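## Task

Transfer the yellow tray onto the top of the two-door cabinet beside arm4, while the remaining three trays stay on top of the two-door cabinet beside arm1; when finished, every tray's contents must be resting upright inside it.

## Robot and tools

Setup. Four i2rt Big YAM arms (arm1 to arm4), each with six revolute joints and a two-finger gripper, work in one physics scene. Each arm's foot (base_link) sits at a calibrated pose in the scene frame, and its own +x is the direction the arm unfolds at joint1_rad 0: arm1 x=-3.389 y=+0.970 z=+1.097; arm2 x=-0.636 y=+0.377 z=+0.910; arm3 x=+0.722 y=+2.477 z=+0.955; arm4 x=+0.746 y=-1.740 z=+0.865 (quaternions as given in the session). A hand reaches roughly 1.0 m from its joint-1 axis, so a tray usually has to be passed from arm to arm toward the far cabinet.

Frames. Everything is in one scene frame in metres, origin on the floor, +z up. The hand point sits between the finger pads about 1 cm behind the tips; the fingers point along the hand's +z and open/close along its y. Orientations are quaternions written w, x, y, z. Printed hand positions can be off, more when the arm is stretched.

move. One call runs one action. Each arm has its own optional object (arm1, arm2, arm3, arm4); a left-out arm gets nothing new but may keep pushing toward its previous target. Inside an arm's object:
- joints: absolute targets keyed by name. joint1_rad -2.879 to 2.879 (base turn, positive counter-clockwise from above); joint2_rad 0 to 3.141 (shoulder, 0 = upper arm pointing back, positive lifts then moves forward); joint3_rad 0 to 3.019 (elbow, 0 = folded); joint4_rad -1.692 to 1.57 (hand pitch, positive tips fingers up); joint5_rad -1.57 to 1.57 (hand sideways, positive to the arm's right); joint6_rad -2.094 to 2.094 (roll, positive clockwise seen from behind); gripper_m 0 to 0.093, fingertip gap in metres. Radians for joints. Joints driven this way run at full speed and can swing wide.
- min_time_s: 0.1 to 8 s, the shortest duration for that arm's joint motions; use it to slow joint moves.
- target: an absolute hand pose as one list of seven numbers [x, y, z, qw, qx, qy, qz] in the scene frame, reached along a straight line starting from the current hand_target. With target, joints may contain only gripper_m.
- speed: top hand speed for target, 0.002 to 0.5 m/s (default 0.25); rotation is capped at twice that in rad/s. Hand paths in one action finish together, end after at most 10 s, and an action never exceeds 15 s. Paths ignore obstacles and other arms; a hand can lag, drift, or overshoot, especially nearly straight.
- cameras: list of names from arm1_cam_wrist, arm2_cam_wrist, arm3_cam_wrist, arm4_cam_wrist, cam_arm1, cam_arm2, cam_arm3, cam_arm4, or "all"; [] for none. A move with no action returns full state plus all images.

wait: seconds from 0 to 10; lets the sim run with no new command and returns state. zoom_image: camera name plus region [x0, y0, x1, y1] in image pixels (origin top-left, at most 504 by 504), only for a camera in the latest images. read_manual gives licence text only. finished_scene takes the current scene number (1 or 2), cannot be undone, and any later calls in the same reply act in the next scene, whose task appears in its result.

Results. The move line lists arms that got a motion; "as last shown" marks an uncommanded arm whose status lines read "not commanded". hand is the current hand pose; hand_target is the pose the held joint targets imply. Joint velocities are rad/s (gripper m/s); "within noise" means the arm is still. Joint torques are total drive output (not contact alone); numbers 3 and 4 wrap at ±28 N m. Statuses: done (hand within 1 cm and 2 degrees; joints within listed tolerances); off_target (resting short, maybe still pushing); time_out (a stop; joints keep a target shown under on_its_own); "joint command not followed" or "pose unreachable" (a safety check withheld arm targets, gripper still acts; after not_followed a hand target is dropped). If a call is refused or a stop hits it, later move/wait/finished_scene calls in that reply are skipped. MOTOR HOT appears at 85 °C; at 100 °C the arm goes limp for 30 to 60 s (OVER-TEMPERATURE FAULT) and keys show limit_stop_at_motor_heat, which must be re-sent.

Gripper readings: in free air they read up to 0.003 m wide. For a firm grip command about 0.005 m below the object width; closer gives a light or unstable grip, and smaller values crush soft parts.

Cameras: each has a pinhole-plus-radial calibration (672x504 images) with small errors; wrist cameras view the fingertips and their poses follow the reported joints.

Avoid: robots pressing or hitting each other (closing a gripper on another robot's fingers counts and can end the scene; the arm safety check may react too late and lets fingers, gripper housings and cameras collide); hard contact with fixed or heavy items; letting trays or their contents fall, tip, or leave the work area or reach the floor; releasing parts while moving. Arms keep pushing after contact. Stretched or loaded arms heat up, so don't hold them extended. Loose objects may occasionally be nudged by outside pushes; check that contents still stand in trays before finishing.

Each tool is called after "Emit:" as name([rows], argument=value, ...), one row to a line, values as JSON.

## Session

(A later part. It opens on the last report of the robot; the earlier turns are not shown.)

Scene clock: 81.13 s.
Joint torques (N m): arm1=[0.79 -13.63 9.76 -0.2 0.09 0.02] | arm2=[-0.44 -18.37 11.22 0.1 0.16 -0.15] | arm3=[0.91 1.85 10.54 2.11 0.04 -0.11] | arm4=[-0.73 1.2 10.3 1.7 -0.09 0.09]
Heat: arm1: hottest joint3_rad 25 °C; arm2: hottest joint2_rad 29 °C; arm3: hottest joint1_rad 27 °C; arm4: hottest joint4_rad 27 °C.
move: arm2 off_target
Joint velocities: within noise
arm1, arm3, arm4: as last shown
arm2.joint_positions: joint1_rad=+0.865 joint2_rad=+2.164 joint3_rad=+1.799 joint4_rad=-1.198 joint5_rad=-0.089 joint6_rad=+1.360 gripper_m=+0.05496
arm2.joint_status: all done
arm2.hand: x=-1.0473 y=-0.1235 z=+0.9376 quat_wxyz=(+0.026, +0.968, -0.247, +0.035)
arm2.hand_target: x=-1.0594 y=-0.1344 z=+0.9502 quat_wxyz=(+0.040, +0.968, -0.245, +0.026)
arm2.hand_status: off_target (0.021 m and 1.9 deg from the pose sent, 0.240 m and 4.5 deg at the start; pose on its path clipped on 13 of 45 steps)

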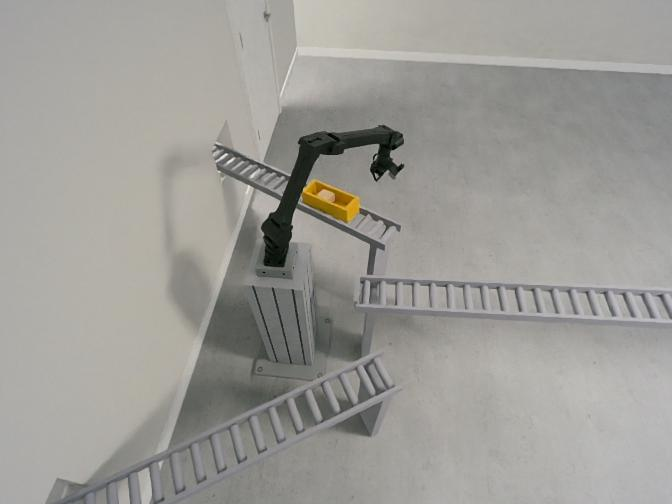

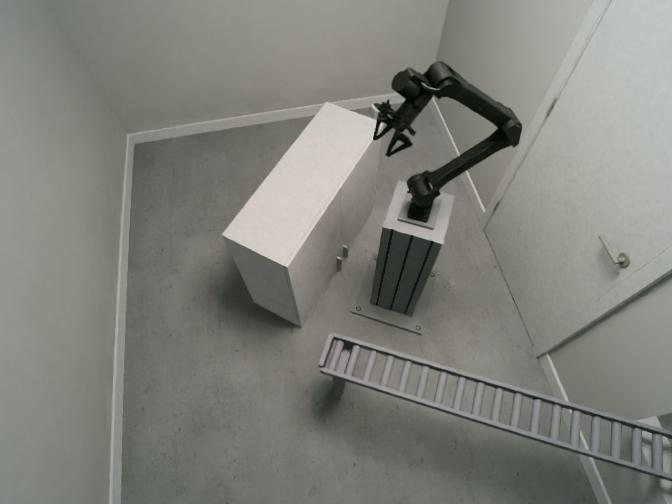

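Emit:
move(arm4={"target":[0.98,-1.21,0.92,0,0.2495,0.968,0],"speed":0.35}, cameras=["arm4_cam_wrist","cam_arm4"])

Emit:
zoom_image(camera="cam_arm4", region=[290, 290, 490, 440])

Scene clock: 86.00 s.
Joint torques (N m): arm1=[0.79 -13.57 9.76 -0.21 0.09 0.02] | arm2=[-0.44 -18.43 11.22 0.1 0.16 -0.15] | arm3=[0.73 2.02 10.56 2.1 0.04 -0.11] | arm4=[0.44 -16.21 11.89 -0.21 0.03 0.21]
Heat: arm1: hottest joint3_rad 25 °C; arm2: hottest joint2_rad 29 °C; arm3: hottest joint3_rad 28 °C; arm4: hottest joint4_rad 27 °C.
move: arm4 off_target
Joint velocities: within noise
arm1, arm2, arm3: as last shown
arm4.joint_positions: joint1_rad=+1.676 joint2_rad=+1.959 joint3_rad=+1.515 joint4_rad=-1.153 joint5_rad=+0.000 joint6_rad=+1.648 gripper_m=+0.09396
arm4.joint_status: not commanded
arm4.hand: x=+0.9817 y=-1.2253 z=+0.9120 quat_wxyz=(+0.001, -0.251, -0.968, +0.010)
arm4.hand_target: x=+0.9797 y=-1.2104 z=+0.9202 quat_wxyz=(+0.000, -0.249, -0.968, +0.000)
arm4.hand_status: off_target (0.017 m and 1.2 deg from the pose sent, 0.633 m and 56.5 deg at the start)
arm4_cam_wrist: T_world_to_cam=[[-0.47828, -0.87778, 0.02733, -0.63274], [-0.79567, 0.44629, 0.40956, 0.99391], [-0.3717, 0.17414, -0.91188, 1.50059]] pos_world=[1.04596, -1.26029, 0.97858]

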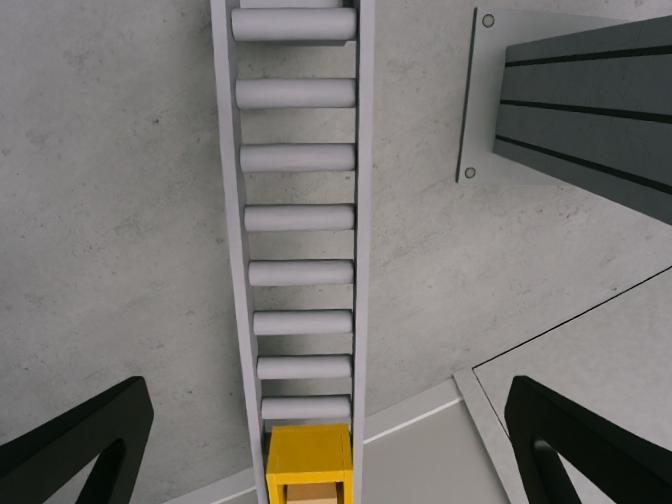

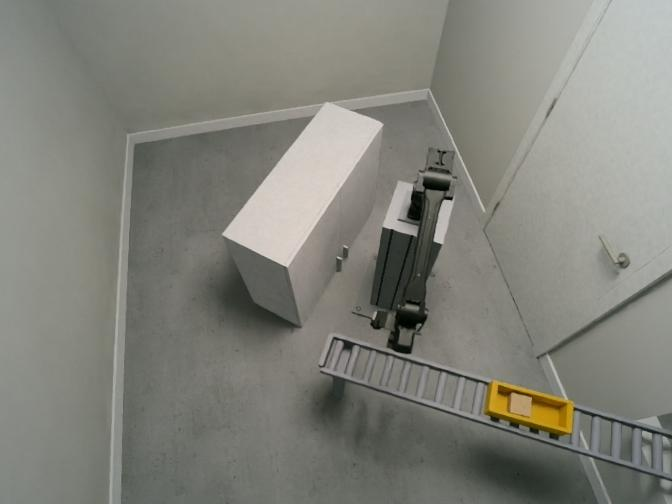

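Scaled by 2.520 from the camera's image (finer frame: 960x720).

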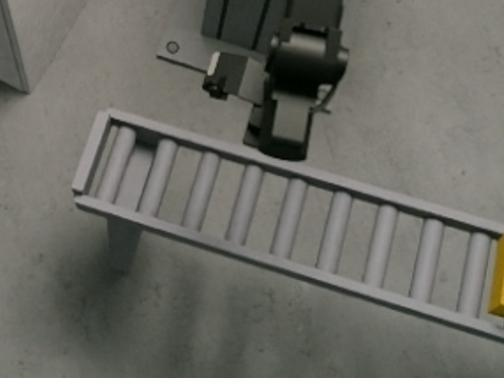

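Emit:
wait(seconds=2.5, cameras=["arm4_cam_wrist","cam_arm4"])

Emit:
zoom_image(camera="cam_arm4", region=[290, 290, 490, 440])

Scene clock: 88.73 s.
Joint torques (N m): arm1=[0.79 -13.63 9.76 -0.21 0.09 0.02] | arm2=[-0.44 -18.37 11.21 0.09 0.16 -0.15] | arm3=[0.91 1.96 10.61 2.15 0.04 -0.11] | arm4=[0.44 -16.09 11.89 -0.24 0.03 0.22]
Heat: arm1: hottest joint3_rad 25 °C; arm2: hottest joint2_rad 29 °C; arm3: hottest joint3_rad 28 °C; arm4: hottest joint4_rad 27 °C.
Joint velocities: within noise
arm1.joint_positions: joint1_rad=+1.705 joint2_rad=+2.015 joint3_rad=+1.418 joint4_rad=-0.956 joint5_rad=+0.007 joint6_rad=+1.572 gripper_m=+0.04995
arm1.joint_status: not commanded
arm1.hand: x=-3.3910 y=+0.4038 z=+1.0860 quat_wxyz=(+0.016, +1.000, -0.001, +0.000)
arm1.hand_target: x=-3.3850 y=+0.4003 z=+1.0799 quat_wxyz=(+0.010, +1.000, +0.000, +0.000)
arm1.hand_status: not commanded
arm2.joint_positions: joint1_rad=+0.865 joint2_rad=+2.164 joint3_rad=+1.799 joint4_rad=-1.198 joint5_rad=-0.089 joint6_rad=+1.360 gripper_m=+0.05496
arm2.joint_status: not commanded
arm2.hand: x=-1.0473 y=-0.1235 z=+0.9376 quat_wxyz=(+0.026, +0.968, -0.247, +0.035)
arm2.hand_target: x=-1.0594 y=-0.1344 z=+0.9502 quat_wxyz=(+0.040, +0.968, -0.245, +0.026)
arm2.hand_status: not commanded
arm3.joint_positions: joint1_rad=-0.869 joint2_rad=+0.639 joint3_rad=+1.368 joint4_rad=-1.495 joint5_rad=-0.125 joint6_rad=+0.677 gripper_m=+0.09396
arm3.joint_status: not commanded
arm3.hand: x=+0.9311 y=+2.4316 z=+1.4532 quat_wxyz=(-0.381, -0.410, -0.818, -0.131)
arm3.hand_target: x=+0.9299 y=+2.4320 z=+1.4657 quat_wxyz=(-0.395, -0.406, -0.813, -0.133)
arm3.hand_status: not commanded
arm4.joint_positions: joint1_rad=+1.676 joint2_rad=+1.959 joint3_rad=+1.515 joint4_rad=-1.153 joint5_rad=+0.000 joint6_rad=+1.649 gripper_m=+0.09396
arm4.joint_status: not commanded
arm4.hand: x=+0.9817 y=-1.2253 z=+0.9120 quat_wxyz=(+0.001, -0.251, -0.968, +0.010)
arm4.hand_target: x=+0.9797 y=-1.2104 z=+0.9202 quat_wxyz=(+0.000, -0.249, -0.968, +0.000)
arm4.hand_status: off_target (0.017 m and 1.2 deg from the pose sent, 0.633 m and 56.5 deg at the start)
wait: 2.50 s; at rest by 0.03 s
arm4_cam_wrist: T_world_to_cam=[[-0.47863, -0.87759, 0.02731, -0.63212], [-0.79546, 0.44659, 0.40963, 0.99401], [-0.37168, 0.17433, -0.91185, 1.50079]] pos_world=[1.04596, -1.26029, 0.97858]

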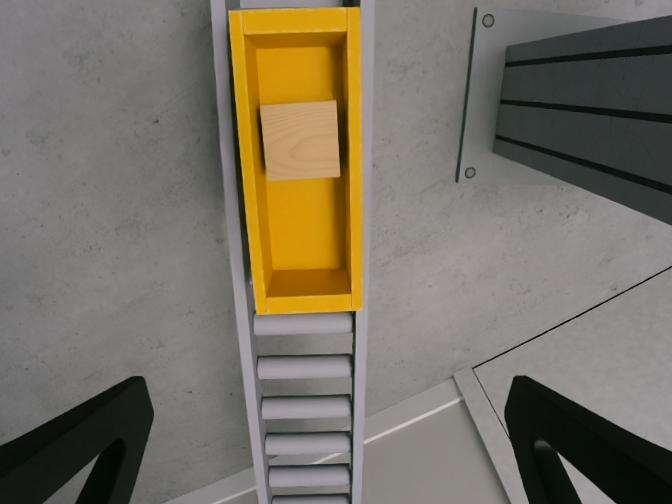

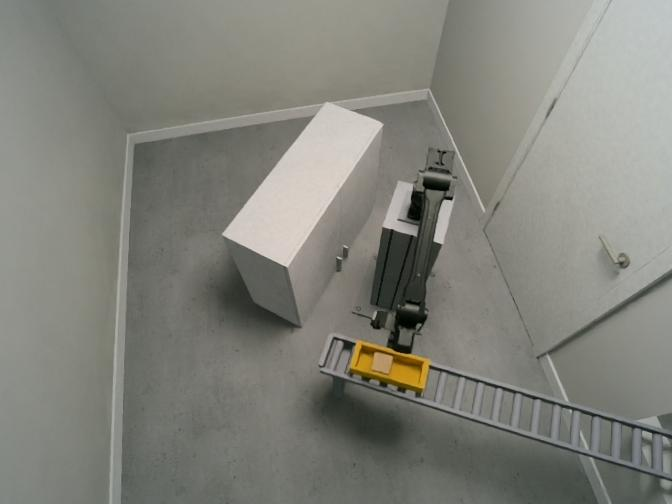

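Scaled by 2.520 from the camera's image (finer frame: 960x720).

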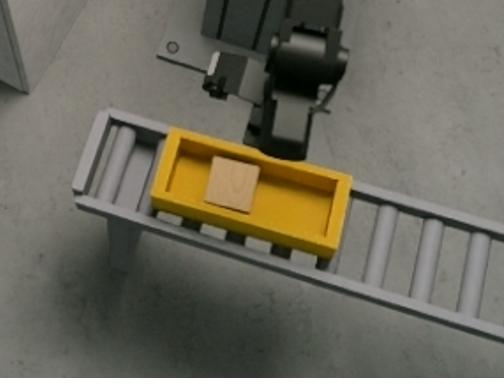

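Emit:
wait(seconds=1.5, cameras=["arm4_cam_wrist","cam_arm4"])

Emit:
zoom_image(camera="cam_arm4", region=[300, 310, 450, 420])

Scene clock: 90.50 s.
Joint torques (N m): arm1=[0.79 -13.57 9.76 -0.21 0.08 0.01] | arm2=[-0.5 -18.37 11.22 0.09 0.15 -0.15] | arm3=[0.91 1.9 10.65 2.11 0.03 -0.11] | arm4=[0.44 -16.15 11.89 -0.25 0.02 0.22]
Heat: arm1: hottest joint3_rad 25 °C; arm2: hottest joint2_rad 29 °C; arm3: hottest joint3_rad 28 °C; arm4: hottest joint3_rad 27 °C.
Joint velocities: within noise
arm1.joint_positions: joint1_rad=+1.705 joint2_rad=+2.015 joint3_rad=+1.418 joint4_rad=-0.956 joint5_rad=+0.007 joint6_rad=+1.572 gripper_m=+0.04995
arm1.joint_status: not commanded
arm1.hand: x=-3.3910 y=+0.4038 z=+1.0860 quat_wxyz=(+0.016, +1.000, -0.001, +0.000)
arm1.hand_target: x=-3.3850 y=+0.4003 z=+1.0799 quat_wxyz=(+0.010, +1.000, +0.000, +0.000)
arm1.hand_status: not commanded
arm2.joint_positions: joint1_rad=+0.865 joint2_rad=+2.164 joint3_rad=+1.799 joint4_rad=-1.198 joint5_rad=-0.089 joint6_rad=+1.360 gripper_m=+0.05496
arm2.joint_status: not commanded
arm2.hand: x=-1.0473 y=-0.1235 z=+0.9376 quat_wxyz=(+0.026, +0.968, -0.247, +0.035)
arm2.hand_target: x=-1.0594 y=-0.1344 z=+0.9502 quat_wxyz=(+0.040, +0.968, -0.245, +0.026)
arm2.hand_status: not commanded
arm3.joint_positions: joint1_rad=-0.869 joint2_rad=+0.639 joint3_rad=+1.368 joint4_rad=-1.495 joint5_rad=-0.125 joint6_rad=+0.677 gripper_m=+0.09396
arm3.joint_status: not commanded
arm3.hand: x=+0.9311 y=+2.4316 z=+1.4532 quat_wxyz=(-0.381, -0.410, -0.818, -0.131)
arm3.hand_target: x=+0.9299 y=+2.4320 z=+1.4657 quat_wxyz=(-0.395, -0.406, -0.813, -0.133)
arm3.hand_status: not commanded
arm4.joint_positions: joint1_rad=+1.676 joint2_rad=+1.959 joint3_rad=+1.515 joint4_rad=-1.153 joint5_rad=+0.000 joint6_rad=+1.649 gripper_m=+0.09396
arm4.joint_status: not commanded
arm4.hand: x=+0.9817 y=-1.2253 z=+0.9120 quat_wxyz=(+0.001, -0.251, -0.968, +0.010)
arm4.hand_target: x=+0.9797 y=-1.2104 z=+0.9202 quat_wxyz=(+0.000, -0.249, -0.968, +0.000)
arm4.hand_status: off_target (0.017 m and 1.2 deg from the pose sent, 0.633 m and 56.5 deg at the start)
wait: 1.50 s; at rest from the start
arm4_cam_wrist: T_world_to_cam=[[-0.47863, -0.87759, 0.02731, -0.63212], [-0.79546, 0.44659, 0.40963, 0.99401], [-0.37168, 0.17433, -0.91185, 1.50079]] pos_world=[1.04596, -1.26029, 0.97858]

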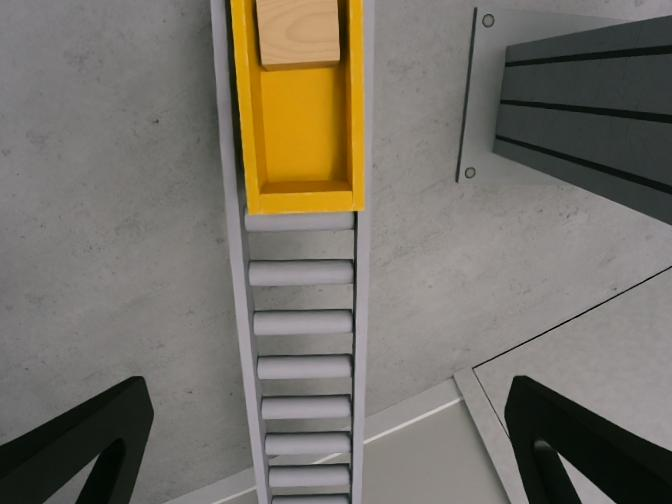

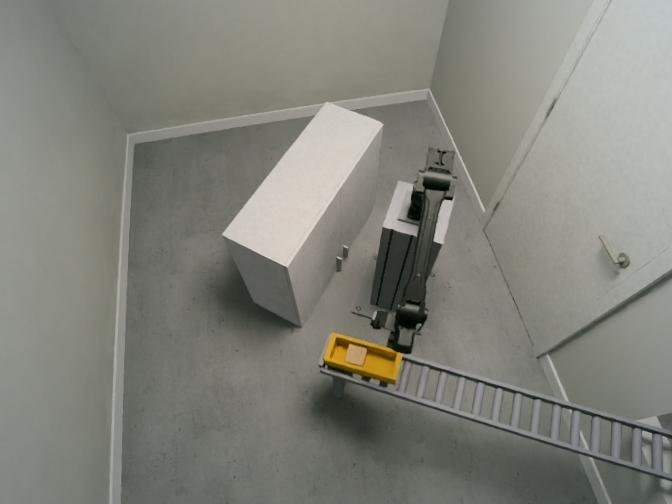

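Scaled by 3.360 from the camera's image (finer frame: 960x720).

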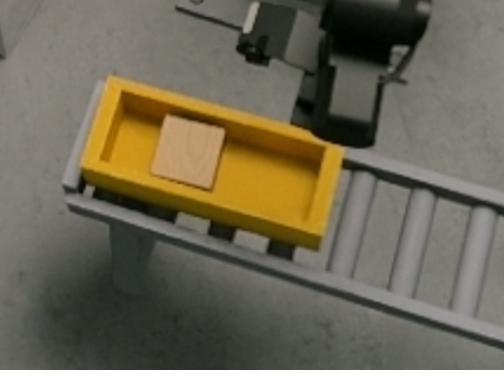

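Emit:
move(arm4={"target":[1.012,-1.266,0.64,0,0.2495,0.968,0],"speed":0.25}, cameras=["arm4_cam_wrist"])

Scene clock: 93.63 s.
Joint torques (N m): arm1=[0.79 -13.63 9.76 -0.23 0.09 0.02] | arm2=[-0.44 -18.37 11.22 0.09 0.16 -0.15] | arm3=[0.85 1.96 10.61 2.11 0.04 -0.11] | arm4=[-1.79 -17.2 6.72 0.53 0.07 -0.01]
Heat: arm1: hottest joint3_rad 25 °C; arm2: hottest joint2_rad 29 °C; arm3: hottest joint3_rad 28 °C; arm4: hottest joint3_rad 27 °C.
move: arm4 off_target
Joint velocities: within noise
arm1, arm2, arm3: as last shown
arm4.joint_positions: joint1_rad=+1.608 joint2_rad=+2.366 joint3_rad=+1.342 joint4_rad=-0.571 joint5_rad=+0.000 joint6_rad=+1.575 gripper_m=+0.09396
arm4.joint_status: not commanded
arm4.hand: x=+1.0009 y=-1.2715 z=+0.6411 quat_wxyz=(+0.002, -0.248, -0.969, +0.009)
arm4.hand_target: x=+1.0120 y=-1.2661 z=+0.6403 quat_wxyz=(+0.000, -0.250, -0.968, +0.000)
arm4.hand_status: off_target (0.012 m and 1.1 deg from the pose sent, 0.277 m and 1.2 deg at the start)
arm4_cam_wrist: T_world_to_cam=[[-0.47324, -0.88055, 0.02588, -0.66426], [-0.79777, 0.44084, 0.41137, 1.13477], [-0.37364, 0.17403, -0.9111, 1.27001]] pos_world=[1.06546, -1.3062, 0.70748]

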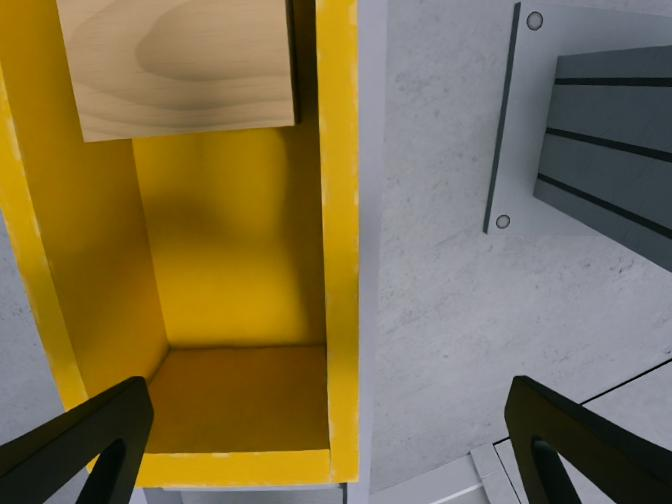

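Emit:
move(arm4={"target":[1.0315,-1.2825,0.525,0,0.2495,0.968,0],"speed":0.15}, cameras=["arm4_cam_wrist"])

Scene clock: 95.87 s.
Joint torques (N m): arm1=[0.79 -13.57 9.76 -0.21 0.08 0.01] | arm2=[-0.44 -18.37 11.22 0.09 0.16 -0.15] | arm3=[0.85 1.9 10.61 2.09 0.03 -0.12] | arm4=[-2.08 -16.91 5.61 0.55 0.08 0.01]
Heat: arm1: hottest joint3_rad 25 °C; arm2: hottest joint2_rad 29 °C; arm3: hottest joint3_rad 28 °C; arm4: hottest joint3_rad 27 °C.
move: arm4 off_target
Joint velocities: within noise
arm1, arm2, arm3: as last shown
arm4.joint_positions: joint1_rad=+1.563 joint2_rad=+2.617 joint3_rad=+1.455 joint4_rad=-0.426 joint5_rad=+0.000 joint6_rad=+1.528 gripper_m=+0.09396
arm4.joint_status: not commanded
arm4.hand: x=+1.0218 y=-1.2833 z=+0.5316 quat_wxyz=(+0.001, -0.247, -0.969, +0.005)
arm4.hand_target: x=+1.0315 y=-1.2826 z=+0.5253 quat_wxyz=(+0.000, -0.250, -0.968, +0.000)
arm4.hand_status: off_target (0.012 m and 0.7 deg from the pose sent, 0.120 m and 1.1 deg at the start)
arm4_cam_wrist: T_world_to_cam=[[-0.47165, -0.88161, 0.01741, -0.66044], [-0.8, 0.43612, 0.41207, 1.19751], [-0.37088, 0.18043, -0.91099, 1.18545]] pos_world=[1.08616, -1.3184, 0.59798]

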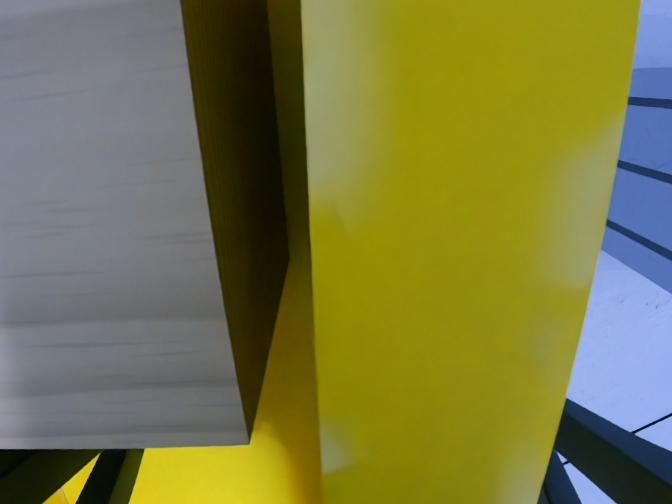

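Emit:
move(arm4={"joints":{"gripper_m":0.006}})

Emit:
move(arm4={"target":[1.0315,-1.2825,0.75,0,0.2495,0.968,0],"speed":0.15}, cameras=["arm4_cam_wrist","cam_arm4"])

Emit:
zoom_image(camera="cam_arm4", region=[290, 280, 450, 420])

Scene clock: 97.60 s.
Joint torques (N m): arm1=[0.79 -13.57 9.76 -0.21 0.09 0.01] | arm2=[-0.44 -18.37 11.23 0.08 0.16 -0.15] | arm3=[0.91 1.96 10.56 2.15 0.04 -0.11] | arm4=[-2.2 -16.97 5.61 0.5 0.11 0.02]
Heat: arm1: hottest joint3_rad 25 °C; arm2: hottest joint2_rad 29 °C; arm3: hottest joint3_rad 28 °C; arm4: hottest joint4_rad 27 °C.
move: arm4 off_target
Joint velocities: within noise
arm1, arm2, arm3: as last shown
arm4.joint_positions: joint1_rad=+1.563 joint2_rad=+2.617 joint3_rad=+1.455 joint4_rad=-0.425 joint5_rad=-0.001 joint6_rad=+1.527 gripper_m=+0.01118
arm4.joint_status: gripper_m off_target (ended at +0.01120, target +0.00600)
arm4.hand: x=+1.0216 y=-1.2834 z=+0.5312 quat_wxyz=(+0.001, -0.247, -0.969, +0.005)
arm4.hand_target: x=+1.0314 y=-1.2827 z=+0.5253 quat_wxyz=(+0.000, -0.250, -0.968, +0.000)
arm4.hand_status: not commanded
pictures: none

Scene clock: 99.90 s.
Joint torques (N m): arm1=[0.73 -13.63 9.76 -0.2 0.09 0.01] | arm2=[-0.44 -18.37 11.22 0.1 0.16 -0.15] | arm3=[0.73 1.85 10.56 2.13 0.03 -0.11] | arm4=[-2.26 -18.9 6.84 -0.09 0.29 0.06]
Heat: arm1: hottest joint3_rad 25 °C; arm2: hottest joint2_rad 29 °C; arm3: hottest joint3_rad 28 °C; arm4: hottest joint4_rad 27 °C.
move: arm4 off_target
Joint velocities: within noise
arm1, arm2, arm3: as last shown
arm4.joint_positions: joint1_rad=+1.563 joint2_rad=+2.170 joint3_rad=+1.297 joint4_rad=-0.738 joint5_rad=-0.006 joint6_rad=+1.523 gripper_m=+0.01117
arm4.joint_status: not commanded
arm4.hand: x=+1.0178 y=-1.2875 z=+0.7328 quat_wxyz=(+0.007, -0.245, -0.969, +0.016)
arm4.hand_target: x=+1.0314 y=-1.2827 z=+0.7499 quat_wxyz=(+0.000, -0.250, -0.968, +0.000)
arm4.hand_status: off_target (0.023 m and 2.0 deg from the pose sent, 0.219 m and 0.7 deg at the start)
arm4_cam_wrist: T_world_to_cam=[[-0.46689, -0.88338, 0.04071, -0.69369], [-0.79512, 0.4395, 0.41788, 1.10835], [-0.38704, 0.16273, -0.90759, 1.35922]] pos_world=[1.08347, -1.3211, 0.79869]

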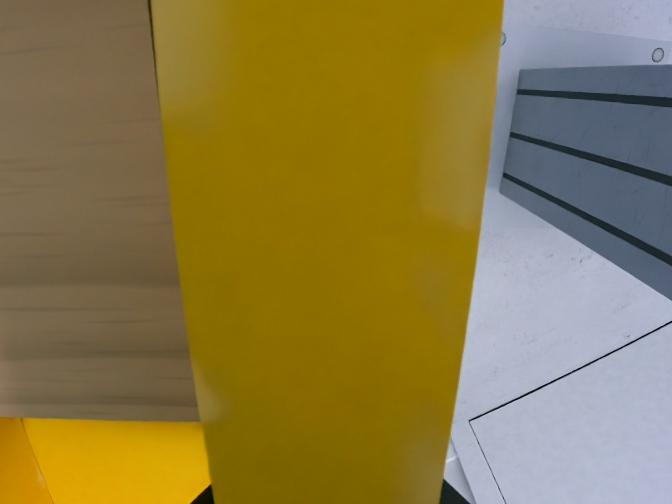

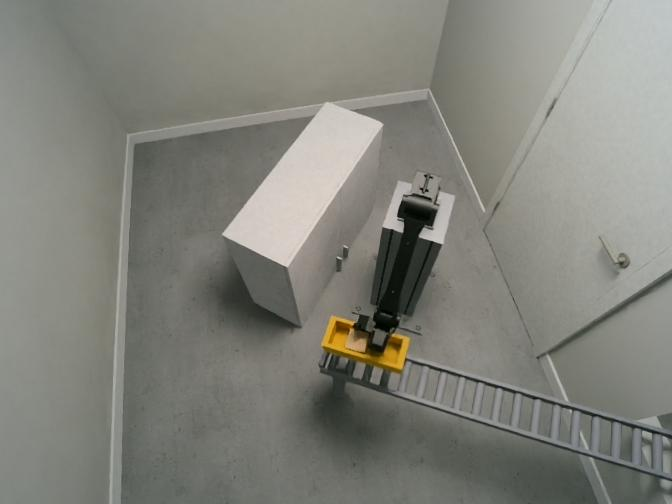

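Scaled by 3.150 from the camera's image (finer frame: 960x720).

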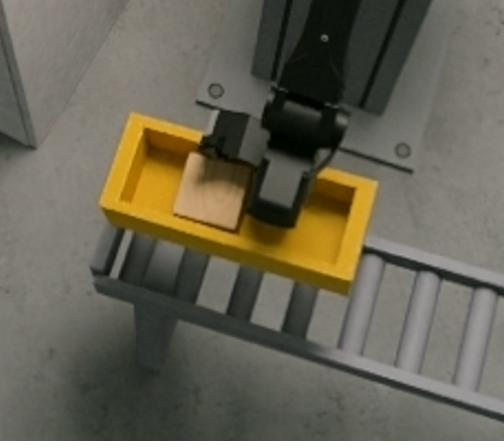

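Emit:
move(arm4={"target":[0.98,-1.33,1.02,0,0.2495,0.968,0],"speed":0.25})

Emit:
move(arm4={"joints":{"joint1_rad":-0.2},"min_time_s":2.5}, cameras=["arm4_cam_wrist","cam_arm4"])

Emit:
zoom_image(camera="cam_arm4", region=[210, 80, 410, 280])

Scene clock: 102.77 s.
Joint torques (N m): arm1=[0.79 -13.63 9.76 -0.21 0.09 0.01] | arm2=[-0.5 -18.37 11.21 0.09 0.15 -0.15] | arm3=[1.03 1.85 10.62 2.11 0.03 -0.11] | arm4=[0.79 -13.8 14.09 -0.23 0.26 0.25]
Heat: arm1: hottest joint3_rad 25 °C; arm2: hottest joint2_rad 29 °C; arm3: hottest joint3_rad 28 °C; arm4: hottest joint4_rad 27 °C.
move: arm4 off_target
Joint velocities: within noise
arm1, arm2, arm3: as last shown
arm4.joint_positions: joint1_rad=+1.569 joint2_rad=+1.632 joint3_rad=+1.272 joint4_rad=-1.290 joint5_rad=-0.007 joint6_rad=+1.543 gripper_m=+0.01117
arm4.joint_status: not commanded
arm4.hand: x=+0.9749 y=-1.3529 z=+0.9905 quat_wxyz=(+0.013, -0.252, -0.967, +0.035)
arm4.hand_target: x=+0.9791 y=-1.3315 z=+1.0203 quat_wxyz=(+0.000, -0.250, -0.968, -0.001)
arm4.hand_status: off_target (0.038 m and 4.2 deg from the pose sent, 0.293 m and 2.1 deg at the start)
pictures: none

Scene clock: 105.70 s.
Joint torques (N m): arm1=[0.79 -13.57 9.76 -0.21 0.09 0.02] | arm2=[-0.5 -18.43 11.22 0.09 0.15 -0.15] | arm3=[0.97 1.9 10.56 2.14 0.04 -0.12] | arm4=[-0.38 -13.92 14.05 -0.24 0.25 0.2]
Heat: arm1: hottest joint3_rad 25 °C; arm2: hottest joint2_rad 29 °C; arm3: hottest joint3_rad 28 °C; arm4: hottest joint4_rad 27 °C.
move: arm4 done
Joint velocities: within noise
arm1, arm2, arm3: as last shown
arm4.joint_positions: joint1_rad=-0.202 joint2_rad=+1.632 joint3_rad=+1.272 joint4_rad=-1.290 joint5_rad=-0.007 joint6_rad=+1.548 gripper_m=+0.01117
arm4.joint_status: all done
arm4.hand: x=+1.0792 y=-2.0426 z=+0.9881 quat_wxyz=(+0.039, -0.909, -0.415, +0.010)
arm4.hand_target: x=+1.0948 y=-2.0563 z=+1.0178 quat_wxyz=(+0.004, -0.911, -0.413, -0.003)
arm4.hand_status: not commanded
arm4_cam_wrist: T_world_to_cam=[[-0.75883, 0.64565, 0.08555, 2.05141], [0.6138, 0.66502, 0.42544, 0.31507], [0.21779, 0.37535, -0.90093, 1.51251]] pos_world=[1.03386, -2.10174, 1.05312]

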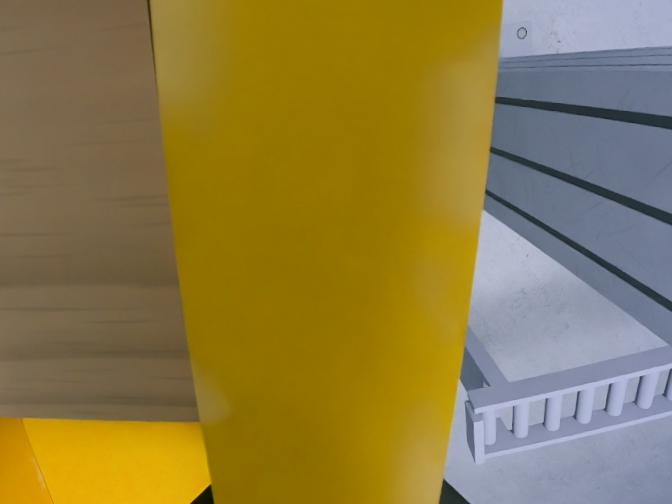

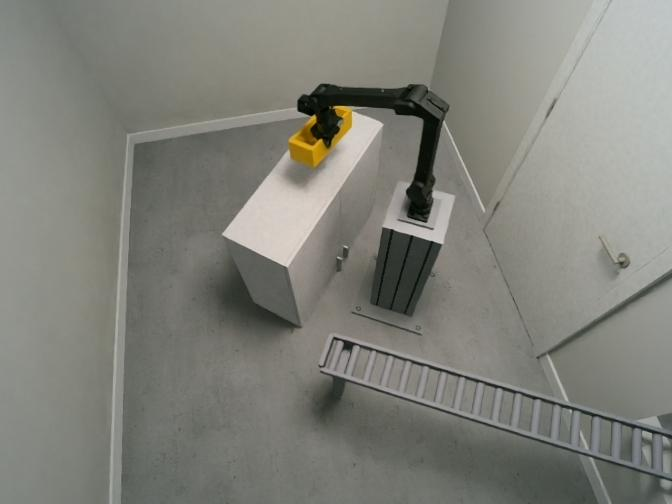

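Scaled by 2.520 from the camera's image (finer frame: 960x720).

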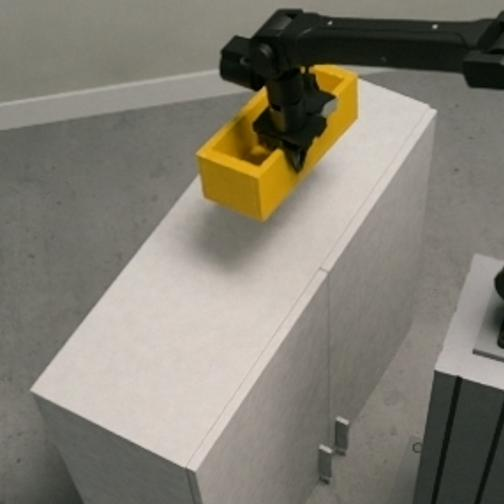

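Emit:
move(arm4={"target":[1.085,-2.05,0.90,-0.033,-0.911,-0.413,-0.012],"speed":0.2}, cameras=["cam_arm4"])

Emit:
zoom_image(camera="cam_arm4", region=[260, 80, 400, 220])

Scene clock: 107.70 s.
Joint torques (N m): arm1=[0.85 -13.63 9.74 -0.23 0.08 0.02] | arm2=[-0.44 -18.37 11.22 0.1 0.15 -0.15] | arm3=[0.79 1.79 10.59 2.13 0.04 -0.11] | arm4=[-0.32 -13.68 8.96 0.83 0.42 0.18]
Heat: arm1: hottest joint3_rad 25 °C; arm2: hottest joint2_rad 29 °C; arm3: hottest joint3_rad 28 °C; arm4: hottest joint4_rad 27 °C.
move: arm4 off_target
Joint velocities: within noise
arm1, arm2, arm3: as last shown
arm4.joint_positions: joint1_rad=-0.202 joint2_rad=+1.694 joint3_rad=+1.051 joint4_rad=-0.909 joint5_rad=+0.002 joint6_rad=+1.548 gripper_m=+0.01117
arm4.joint_status: not commanded
arm4.hand: x=+1.0753 y=-2.0404 z=+0.8866 quat_wxyz=(-0.008, -0.910, -0.415, -0.006)
arm4.hand_target: x=+1.0847 y=-2.0497 z=+0.9002 quat_wxyz=(-0.033, -0.910, -0.413, -0.012)
arm4.hand_status: off_target (0.019 m and 3.0 deg from the pose sent, 0.089 m and 8.6 deg at the start)

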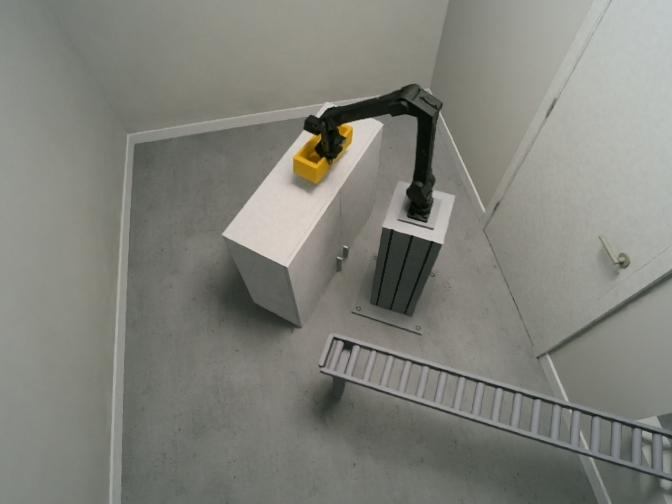

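Scaled by 3.600 from the camera's image (finer frame: 960x720).

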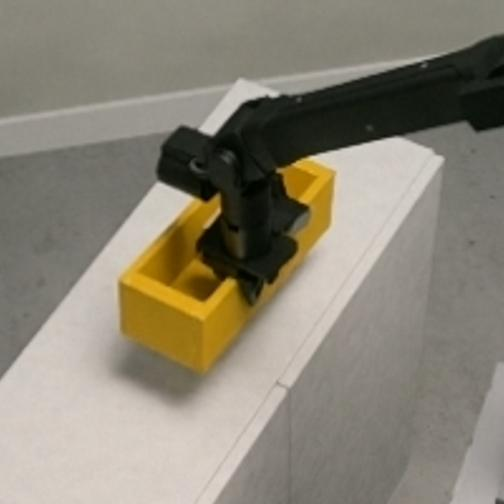

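Emit:
move(arm4={"target":[1.085,-2.05,0.845,-0.033,-0.911,-0.413,-0.012],"speed":0.1})

Emit:
move(arm4={"target":[1.085,-2.05,0.815,-0.025,-0.911,-0.413,-0.01],"speed":0.06}, cameras=["cam_arm4"])

Emit:
zoom_image(camera="cam_arm4", region=[260, 80, 400, 220])

Scene clock: 109.30 s.
Joint torques (N m): arm1=[0.79 -13.57 9.76 -0.21 0.09 0.01] | arm2=[-0.44 -18.37 11.22 0.09 0.15 -0.15] | arm3=[0.91 1.96 10.55 2.1 0.03 -0.12] | arm4=[-0.38 -13.8 7.94 0.92 0.42 0.18]
Heat: arm1: hottest joint3_rad 25 °C; arm2: hottest joint2_rad 29 °C; arm3: hottest joint3_rad 28 °C; arm4: hottest joint4_rad 27 °C.
move: arm4 off_target
Joint velocities: within noise
arm1.joint_positions: joint1_rad=+1.705 joint2_rad=+2.015 joint3_rad=+1.418 joint4_rad=-0.956 joint5_rad=+0.007 joint6_rad=+1.572 gripper_m=+0.04995
arm1.joint_status: not commanded
arm1.hand: x=-3.3910 y=+0.4038 z=+1.0860 quat_wxyz=(+0.016, +1.000, -0.001, +0.000)
arm1.hand_target: x=-3.3850 y=+0.4003 z=+1.0799 quat_wxyz=(+0.010, +1.000, +0.000, +0.000)
arm1.hand_status: not commanded
arm2.joint_positions: joint1_rad=+0.865 joint2_rad=+2.164 joint3_rad=+1.799 joint4_rad=-1.198 joint5_rad=-0.089 joint6_rad=+1.360 gripper_m=+0.05496
arm2.joint_status: not commanded
arm2.hand: x=-1.0473 y=-0.1235 z=+0.9376 quat_wxyz=(+0.026, +0.968, -0.247, +0.035)
arm2.hand_target: x=-1.0594 y=-0.1344 z=+0.9502 quat_wxyz=(+0.040, +0.968, -0.245, +0.026)
arm2.hand_status: not commanded
arm3.joint_positions: joint1_rad=-0.869 joint2_rad=+0.639 joint3_rad=+1.368 joint4_rad=-1.495 joint5_rad=-0.125 joint6_rad=+0.677 gripper_m=+0.09396
arm3.joint_status: not commanded
arm3.hand: x=+0.9311 y=+2.4316 z=+1.4532 quat_wxyz=(-0.381, -0.410, -0.818, -0.131)
arm3.hand_target: x=+0.9299 y=+2.4320 z=+1.4657 quat_wxyz=(-0.395, -0.406, -0.813, -0.133)
arm3.hand_status: not commanded
arm4.joint_positions: joint1_rad=-0.202 joint2_rad=+1.785 joint3_rad=+1.004 joint4_rad=-0.765 joint5_rad=+0.002 joint6_rad=+1.548 gripper_m=+0.01117
arm4.joint_status: not commanded
arm4.hand: x=+1.0756 y=-2.0402 z=+0.8347 quat_wxyz=(-0.011, -0.910, -0.415, -0.007)
arm4.hand_target: x=+1.0849 y=-2.0498 z=+0.8453 quat_wxyz=(-0.033, -0.910, -0.413, -0.012)
arm4.hand_status: off_target (0.017 m and 2.6 deg from the pose sent, 0.044 m and 3.0 deg at the start)
pictures: none

Scene clock: 110.40 s.
Joint torques (N m): arm1=[0.79 -13.57 9.76 -0.21 0.09 0.02] | arm2=[-0.44 -18.37 11.22 0.09 0.15 -0.15] | arm3=[0.97 1.96 10.62 2.15 0.05 -0.12] | arm4=[-0.56 -13.8 7.08 0.95 0.18 0.16]
Heat: arm1: hottest joint3_rad 25 °C; arm2: hottest joint2_rad 29 °C; arm3: hottest joint3_rad 28 °C; arm4: hottest joint4_rad 27 °C.
move: arm4 off_target
Joint velocities: within noise
arm1, arm2, arm3: as last shown
arm4.joint_positions: joint1_rad=-0.202 joint2_rad=+1.847 joint3_rad=+1.004 joint4_rad=-0.709 joint5_rad=+0.006 joint6_rad=+1.548 gripper_m=+0.01117
arm4.joint_status: not commanded
arm4.hand: x=+1.0776 y=-2.0426 z=+0.8088 quat_wxyz=(-0.009, -0.910, -0.415, -0.004)
arm4.hand_target: x=+1.0850 y=-2.0500 z=+0.8153 quat_wxyz=(-0.025, -0.910, -0.413, -0.010)
arm4.hand_status: off_target (0.012 m and 2.0 deg from the pose sent, 0.024 m and 1.7 deg at the start)

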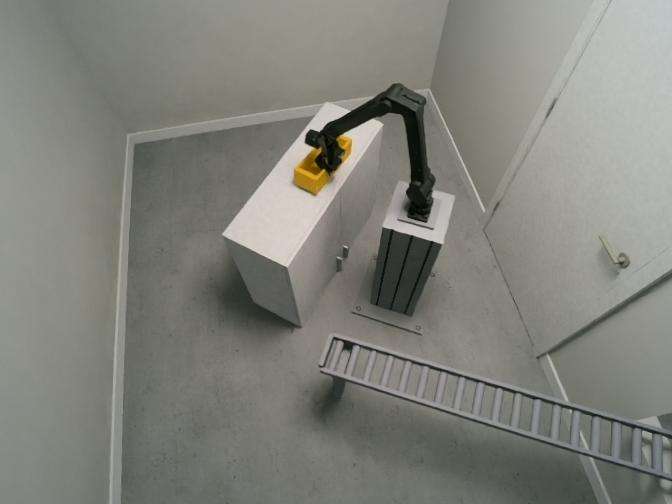

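Scaled by 3.600 from the camera's image (finer frame: 960x720).

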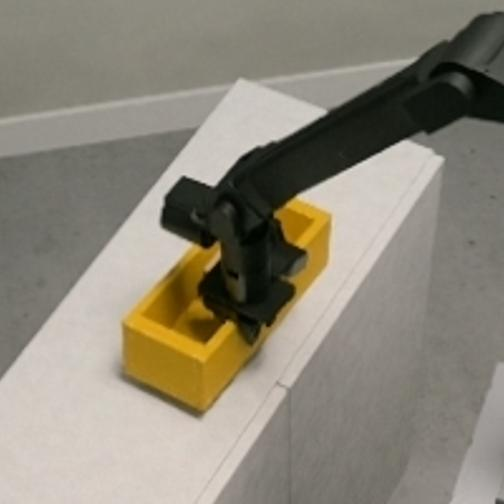

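Emit:
move(arm4={"target":[1.085,-2.05,0.797,-0.017,-0.911,-0.413,-0.006],"speed":0.05}, cameras=["cam_arm4"])

Emit:
zoom_image(camera="cam_arm4", region=[280, 120, 370, 210])

Scene clock: 111.77 s.
Joint torques (N m): arm1=[0.85 -13.57 9.77 -0.21 0.09 0.02] | arm2=[-0.44 -18.37 11.23 0.09 0.15 -0.15] | arm3=[0.91 1.96 10.61 2.18 0.04 -0.11] | arm4=[-0.5 -12.57 7.45 0.87 -0.22 0.16]
Heat: arm1: hottest joint3_rad 25 °C; arm2: hottest joint3_rad 30 °C; arm3: hottest joint3_rad 28 °C; arm4: hottest joint4_rad 27 °C.
move: arm4 done
Joint velocities: within noise
arm1, arm2, arm3: as last shown
arm4.joint_positions: joint1_rad=-0.202 joint2_rad=+1.873 joint3_rad=+1.004 joint4_rad=-0.686 joint5_rad=+0.017 joint6_rad=+1.548 gripper_m=+0.01117
arm4.joint_status: not commanded
arm4.hand: x=+1.0767 y=-2.0444 z=+0.7976 quat_wxyz=(-0.009, -0.910, -0.415, +0.002)
arm4.hand_target: x=+1.0849 y=-2.0499 z=+0.7971 quat_wxyz=(-0.017, -0.911, -0.413, -0.006)
arm4.hand_status: done (0.010 m and 1.3 deg from the pose sent, 0.016 m and 1.0 deg at the start)

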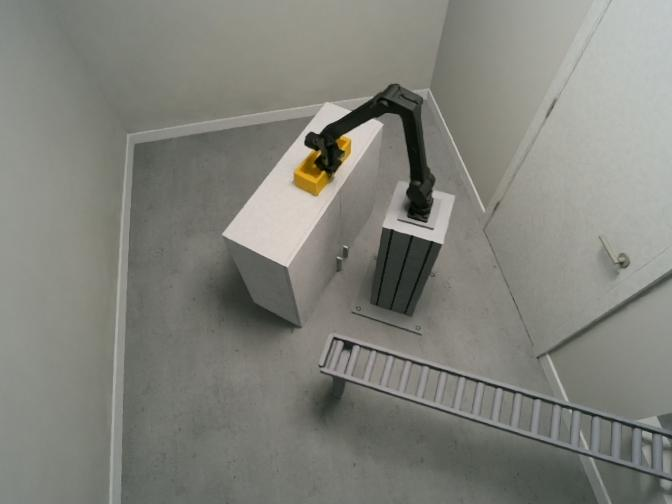

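Scaled by 5.600 from the camera's image (finer frame: 960x720).

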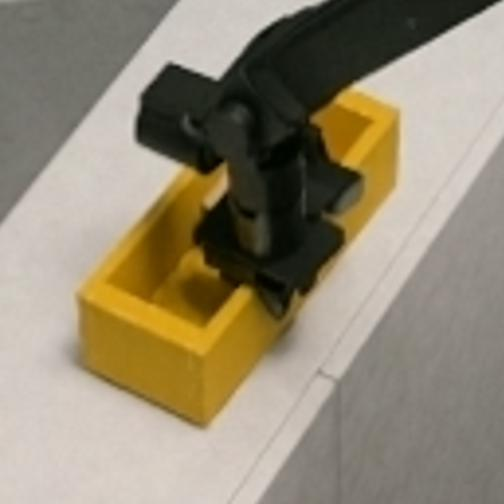

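Emit:
move(arm4={"target":[1.085,-2.05,0.785,-0.01,-0.911,-0.413,-0.002],"speed":0.05})

Emit:
move(arm4={"joints":{"gripper_m":0.03}}, cameras=["arm4_cam_wrist"])

Scene clock: 112.93 s.
Joint torques (N m): arm1=[0.79 -13.57 9.76 -0.21 0.09 0.02] | arm2=[-0.44 -18.37 11.22 0.09 0.16 -0.15] | arm3=[0.97 1.9 10.61 2.1 0.04 -0.11] | arm4=[-0.5 -10.87 8.1 0.88 -0.68 0.16]
Heat: arm1: hottest joint3_rad 25 °C; arm2: hottest joint3_rad 30 °C; arm3: hottest joint3_rad 28 °C; arm4: hottest joint4_rad 27 °C.
move: arm4 off_target
Joint velocities: within noise
arm1, arm2, arm3: as last shown
arm4.joint_positions: joint1_rad=-0.202 joint2_rad=+1.881 joint3_rad=+1.004 joint4_rad=-0.679 joint5_rad=+0.031 joint6_rad=+1.548 gripper_m=+0.01117
arm4.joint_status: not commanded
arm4.hand: x=+1.0753 y=-2.0464 z=+0.7943 quat_wxyz=(-0.012, -0.910, -0.415, +0.008)
arm4.hand_target: x=+1.0847 y=-2.0497 z=+0.7853 quat_wxyz=(-0.010, -0.911, -0.413, -0.002)
arm4.hand_status: off_target (0.014 m and 1.2 deg from the pose sent, 0.016 m and 0.5 deg at the start)
pictures: none

Scene clock: 113.50 s.
Joint torques (N m): arm1=[0.85 -13.63 9.76 -0.21 0.09 0.02] | arm2=[-0.5 -18.37 11.23 0.1 0.15 -0.15] | arm3=[0.79 1.9 10.61 2.11 0.03 -0.11] | arm4=[-0.5 -10.87 8.06 0.77 -0.29 0.14]
Heat: arm1: hottest joint3_rad 25 °C; arm2: hottest joint3_rad 30 °C; arm3: hottest joint3_rad 28 °C; arm4: hottest joint4_rad 27 °C.
move: arm4 done
Joint velocities: within noise
arm1, arm2, arm3: as last shown
arm4.joint_positions: joint1_rad=-0.202 joint2_rad=+1.881 joint3_rad=+1.004 joint4_rad=-0.676 joint5_rad=+0.021 joint6_rad=+1.550 gripper_m=+0.02986
arm4.joint_status: all done
arm4.hand: x=+1.0771 y=-2.0456 z=+0.7942 quat_wxyz=(-0.011, -0.910, -0.414, +0.003)
arm4.hand_target: x=+1.0846 y=-2.0496 z=+0.7853 quat_wxyz=(-0.010, -0.911, -0.413, -0.002)
arm4.hand_status: not commanded
arm4_cam_wrist: T_world_to_cam=[[-0.75926, 0.6507, -0.01071, 2.15566], [0.59349, 0.69907, 0.39883, 0.51355], [0.267, 0.29646, -0.91696, 1.13777]] pos_world=[1.02813, -2.09899, 0.86155]

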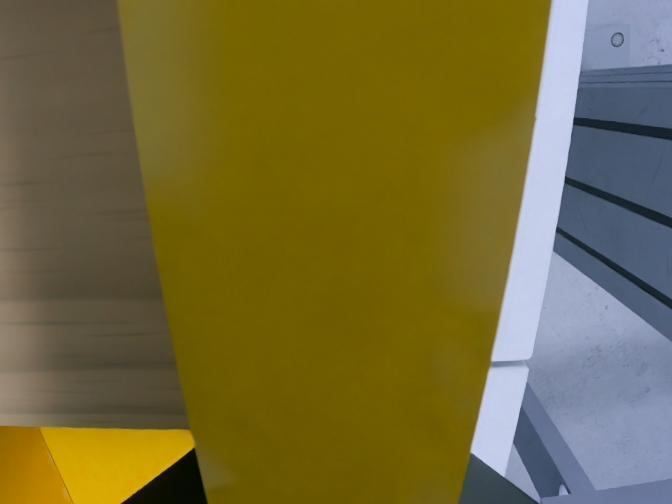

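Emit:
move(arm4={"joints":{"gripper_m":0.04}})

Emit:
move(arm4={"target":[1.083,-2.048,0.98,-0.01,-0.911,-0.413,-0.002],"speed":0.25}, cameras=["arm4_cam_wrist","cam_arm4","cam_arm1"])

Emit:
zoom_image(camera="cam_arm4", region=[260, 80, 400, 220])

Scene clock: 114.27 s.
Joint torques (N m): arm1=[0.85 -13.57 9.76 -0.21 0.09 0.01] | arm2=[-0.44 -18.37 11.22 0.09 0.15 -0.15] | arm3=[0.91 1.96 10.58 2.11 0.05 -0.11] | arm4=[-0.5 -10.93 8.05 0.77 -0.29 0.14]
Heat: arm1: hottest joint3_rad 25 °C; arm2: hottest joint3_rad 30 °C; arm3: hottest joint3_rad 28 °C; arm4: hottest joint4_rad 27 °C.
move: arm4 done
Joint velocities: within noise
arm1, arm2, arm3: as last shown
arm4.joint_positions: joint1_rad=-0.202 joint2_rad=+1.881 joint3_rad=+1.004 joint4_rad=-0.676 joint5_rad=+0.021 joint6_rad=+1.550 gripper_m=+0.03982
arm4.joint_status: all done
arm4.hand: x=+1.0771 y=-2.0456 z=+0.7942 quat_wxyz=(-0.011, -0.910, -0.414, +0.003)
arm4.hand_target: x=+1.0846 y=-2.0496 z=+0.7853 quat_wxyz=(-0.010, -0.911, -0.413, -0.002)
arm4.hand_status: not commanded
pictures: none

Scene clock: 115.87 s.
Joint torques (N m): arm1=[0.79 -13.57 9.76 -0.2 0.09 0.02] | arm2=[-0.5 -18.37 11.23 0.08 0.16 -0.15] | arm3=[0.97 1.85 10.62 2.11 0.04 -0.11] | arm4=[-0.21 -11.34 11.88 -0.21 0.03 0.18]
Heat: arm1: hottest joint3_rad 25 °C; arm2: hottest joint3_rad 30 °C; arm3: hottest joint3_rad 28 °C; arm4: hottest joint4_rad 27 °C.
move: arm4 off_target
Joint velocities: within noise
arm1, arm2, arm3: as last shown
arm4.joint_positions: joint1_rad=-0.202 joint2_rad=+1.587 joint3_rad=+1.167 joint4_rad=-1.153 joint5_rad=+0.013 joint6_rad=+1.550 gripper_m=+0.03991
arm4.joint_status: not commanded
arm4.hand: x=+1.0722 y=-2.0407 z=+0.9697 quat_wxyz=(+0.000, -0.910, -0.414, +0.003)
arm4.hand_target: x=+1.0827 y=-2.0477 z=+0.9800 quat_wxyz=(-0.010, -0.911, -0.413, -0.002)
arm4.hand_status: off_target (0.017 m and 1.3 deg from the pose sent, 0.186 m and 0.6 deg at the start)
pictures: arm4_cam_wrist, cam_arm1, cam_arm4
arm4_cam_wrist: T_world_to_cam=[[-0.75937, 0.65059, 0.00957, 2.13074], [0.59723, 0.69109, 0.40707, 0.41466], [0.25822, 0.31483, -0.91334, 1.34195]] pos_world=[1.02384, -2.0953, 1.03647]

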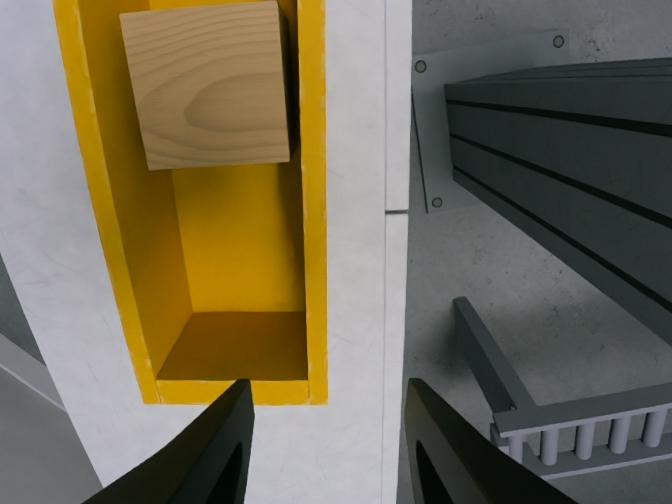

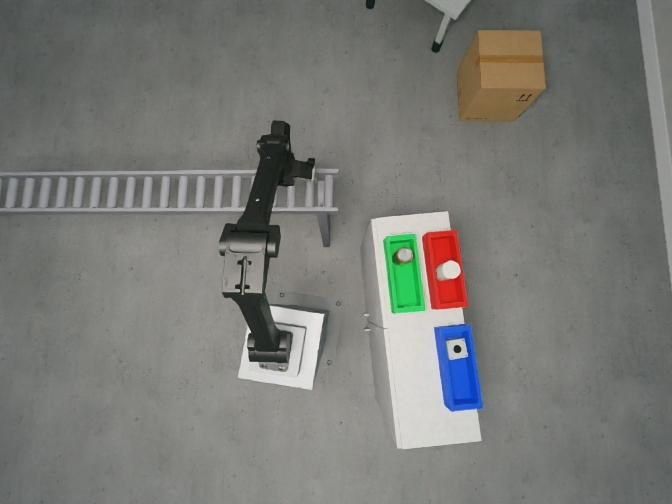

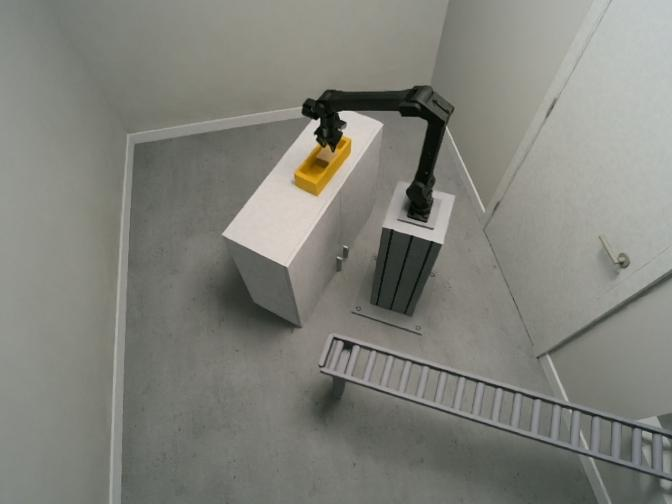

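Scaled by 3.600 from the camera's image (finer frame: 960x720).

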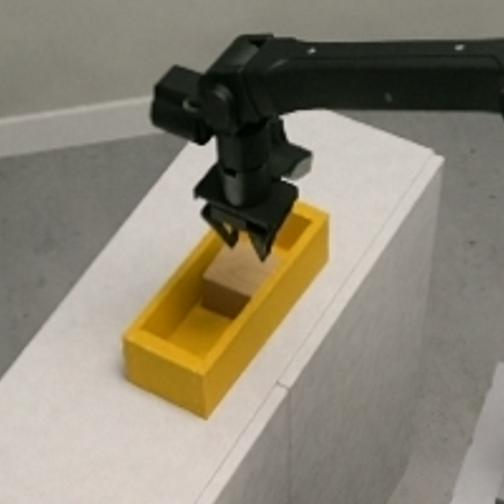

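Done.

Emit:
finished_scene(scene=1)

The scene is finished: the task was done.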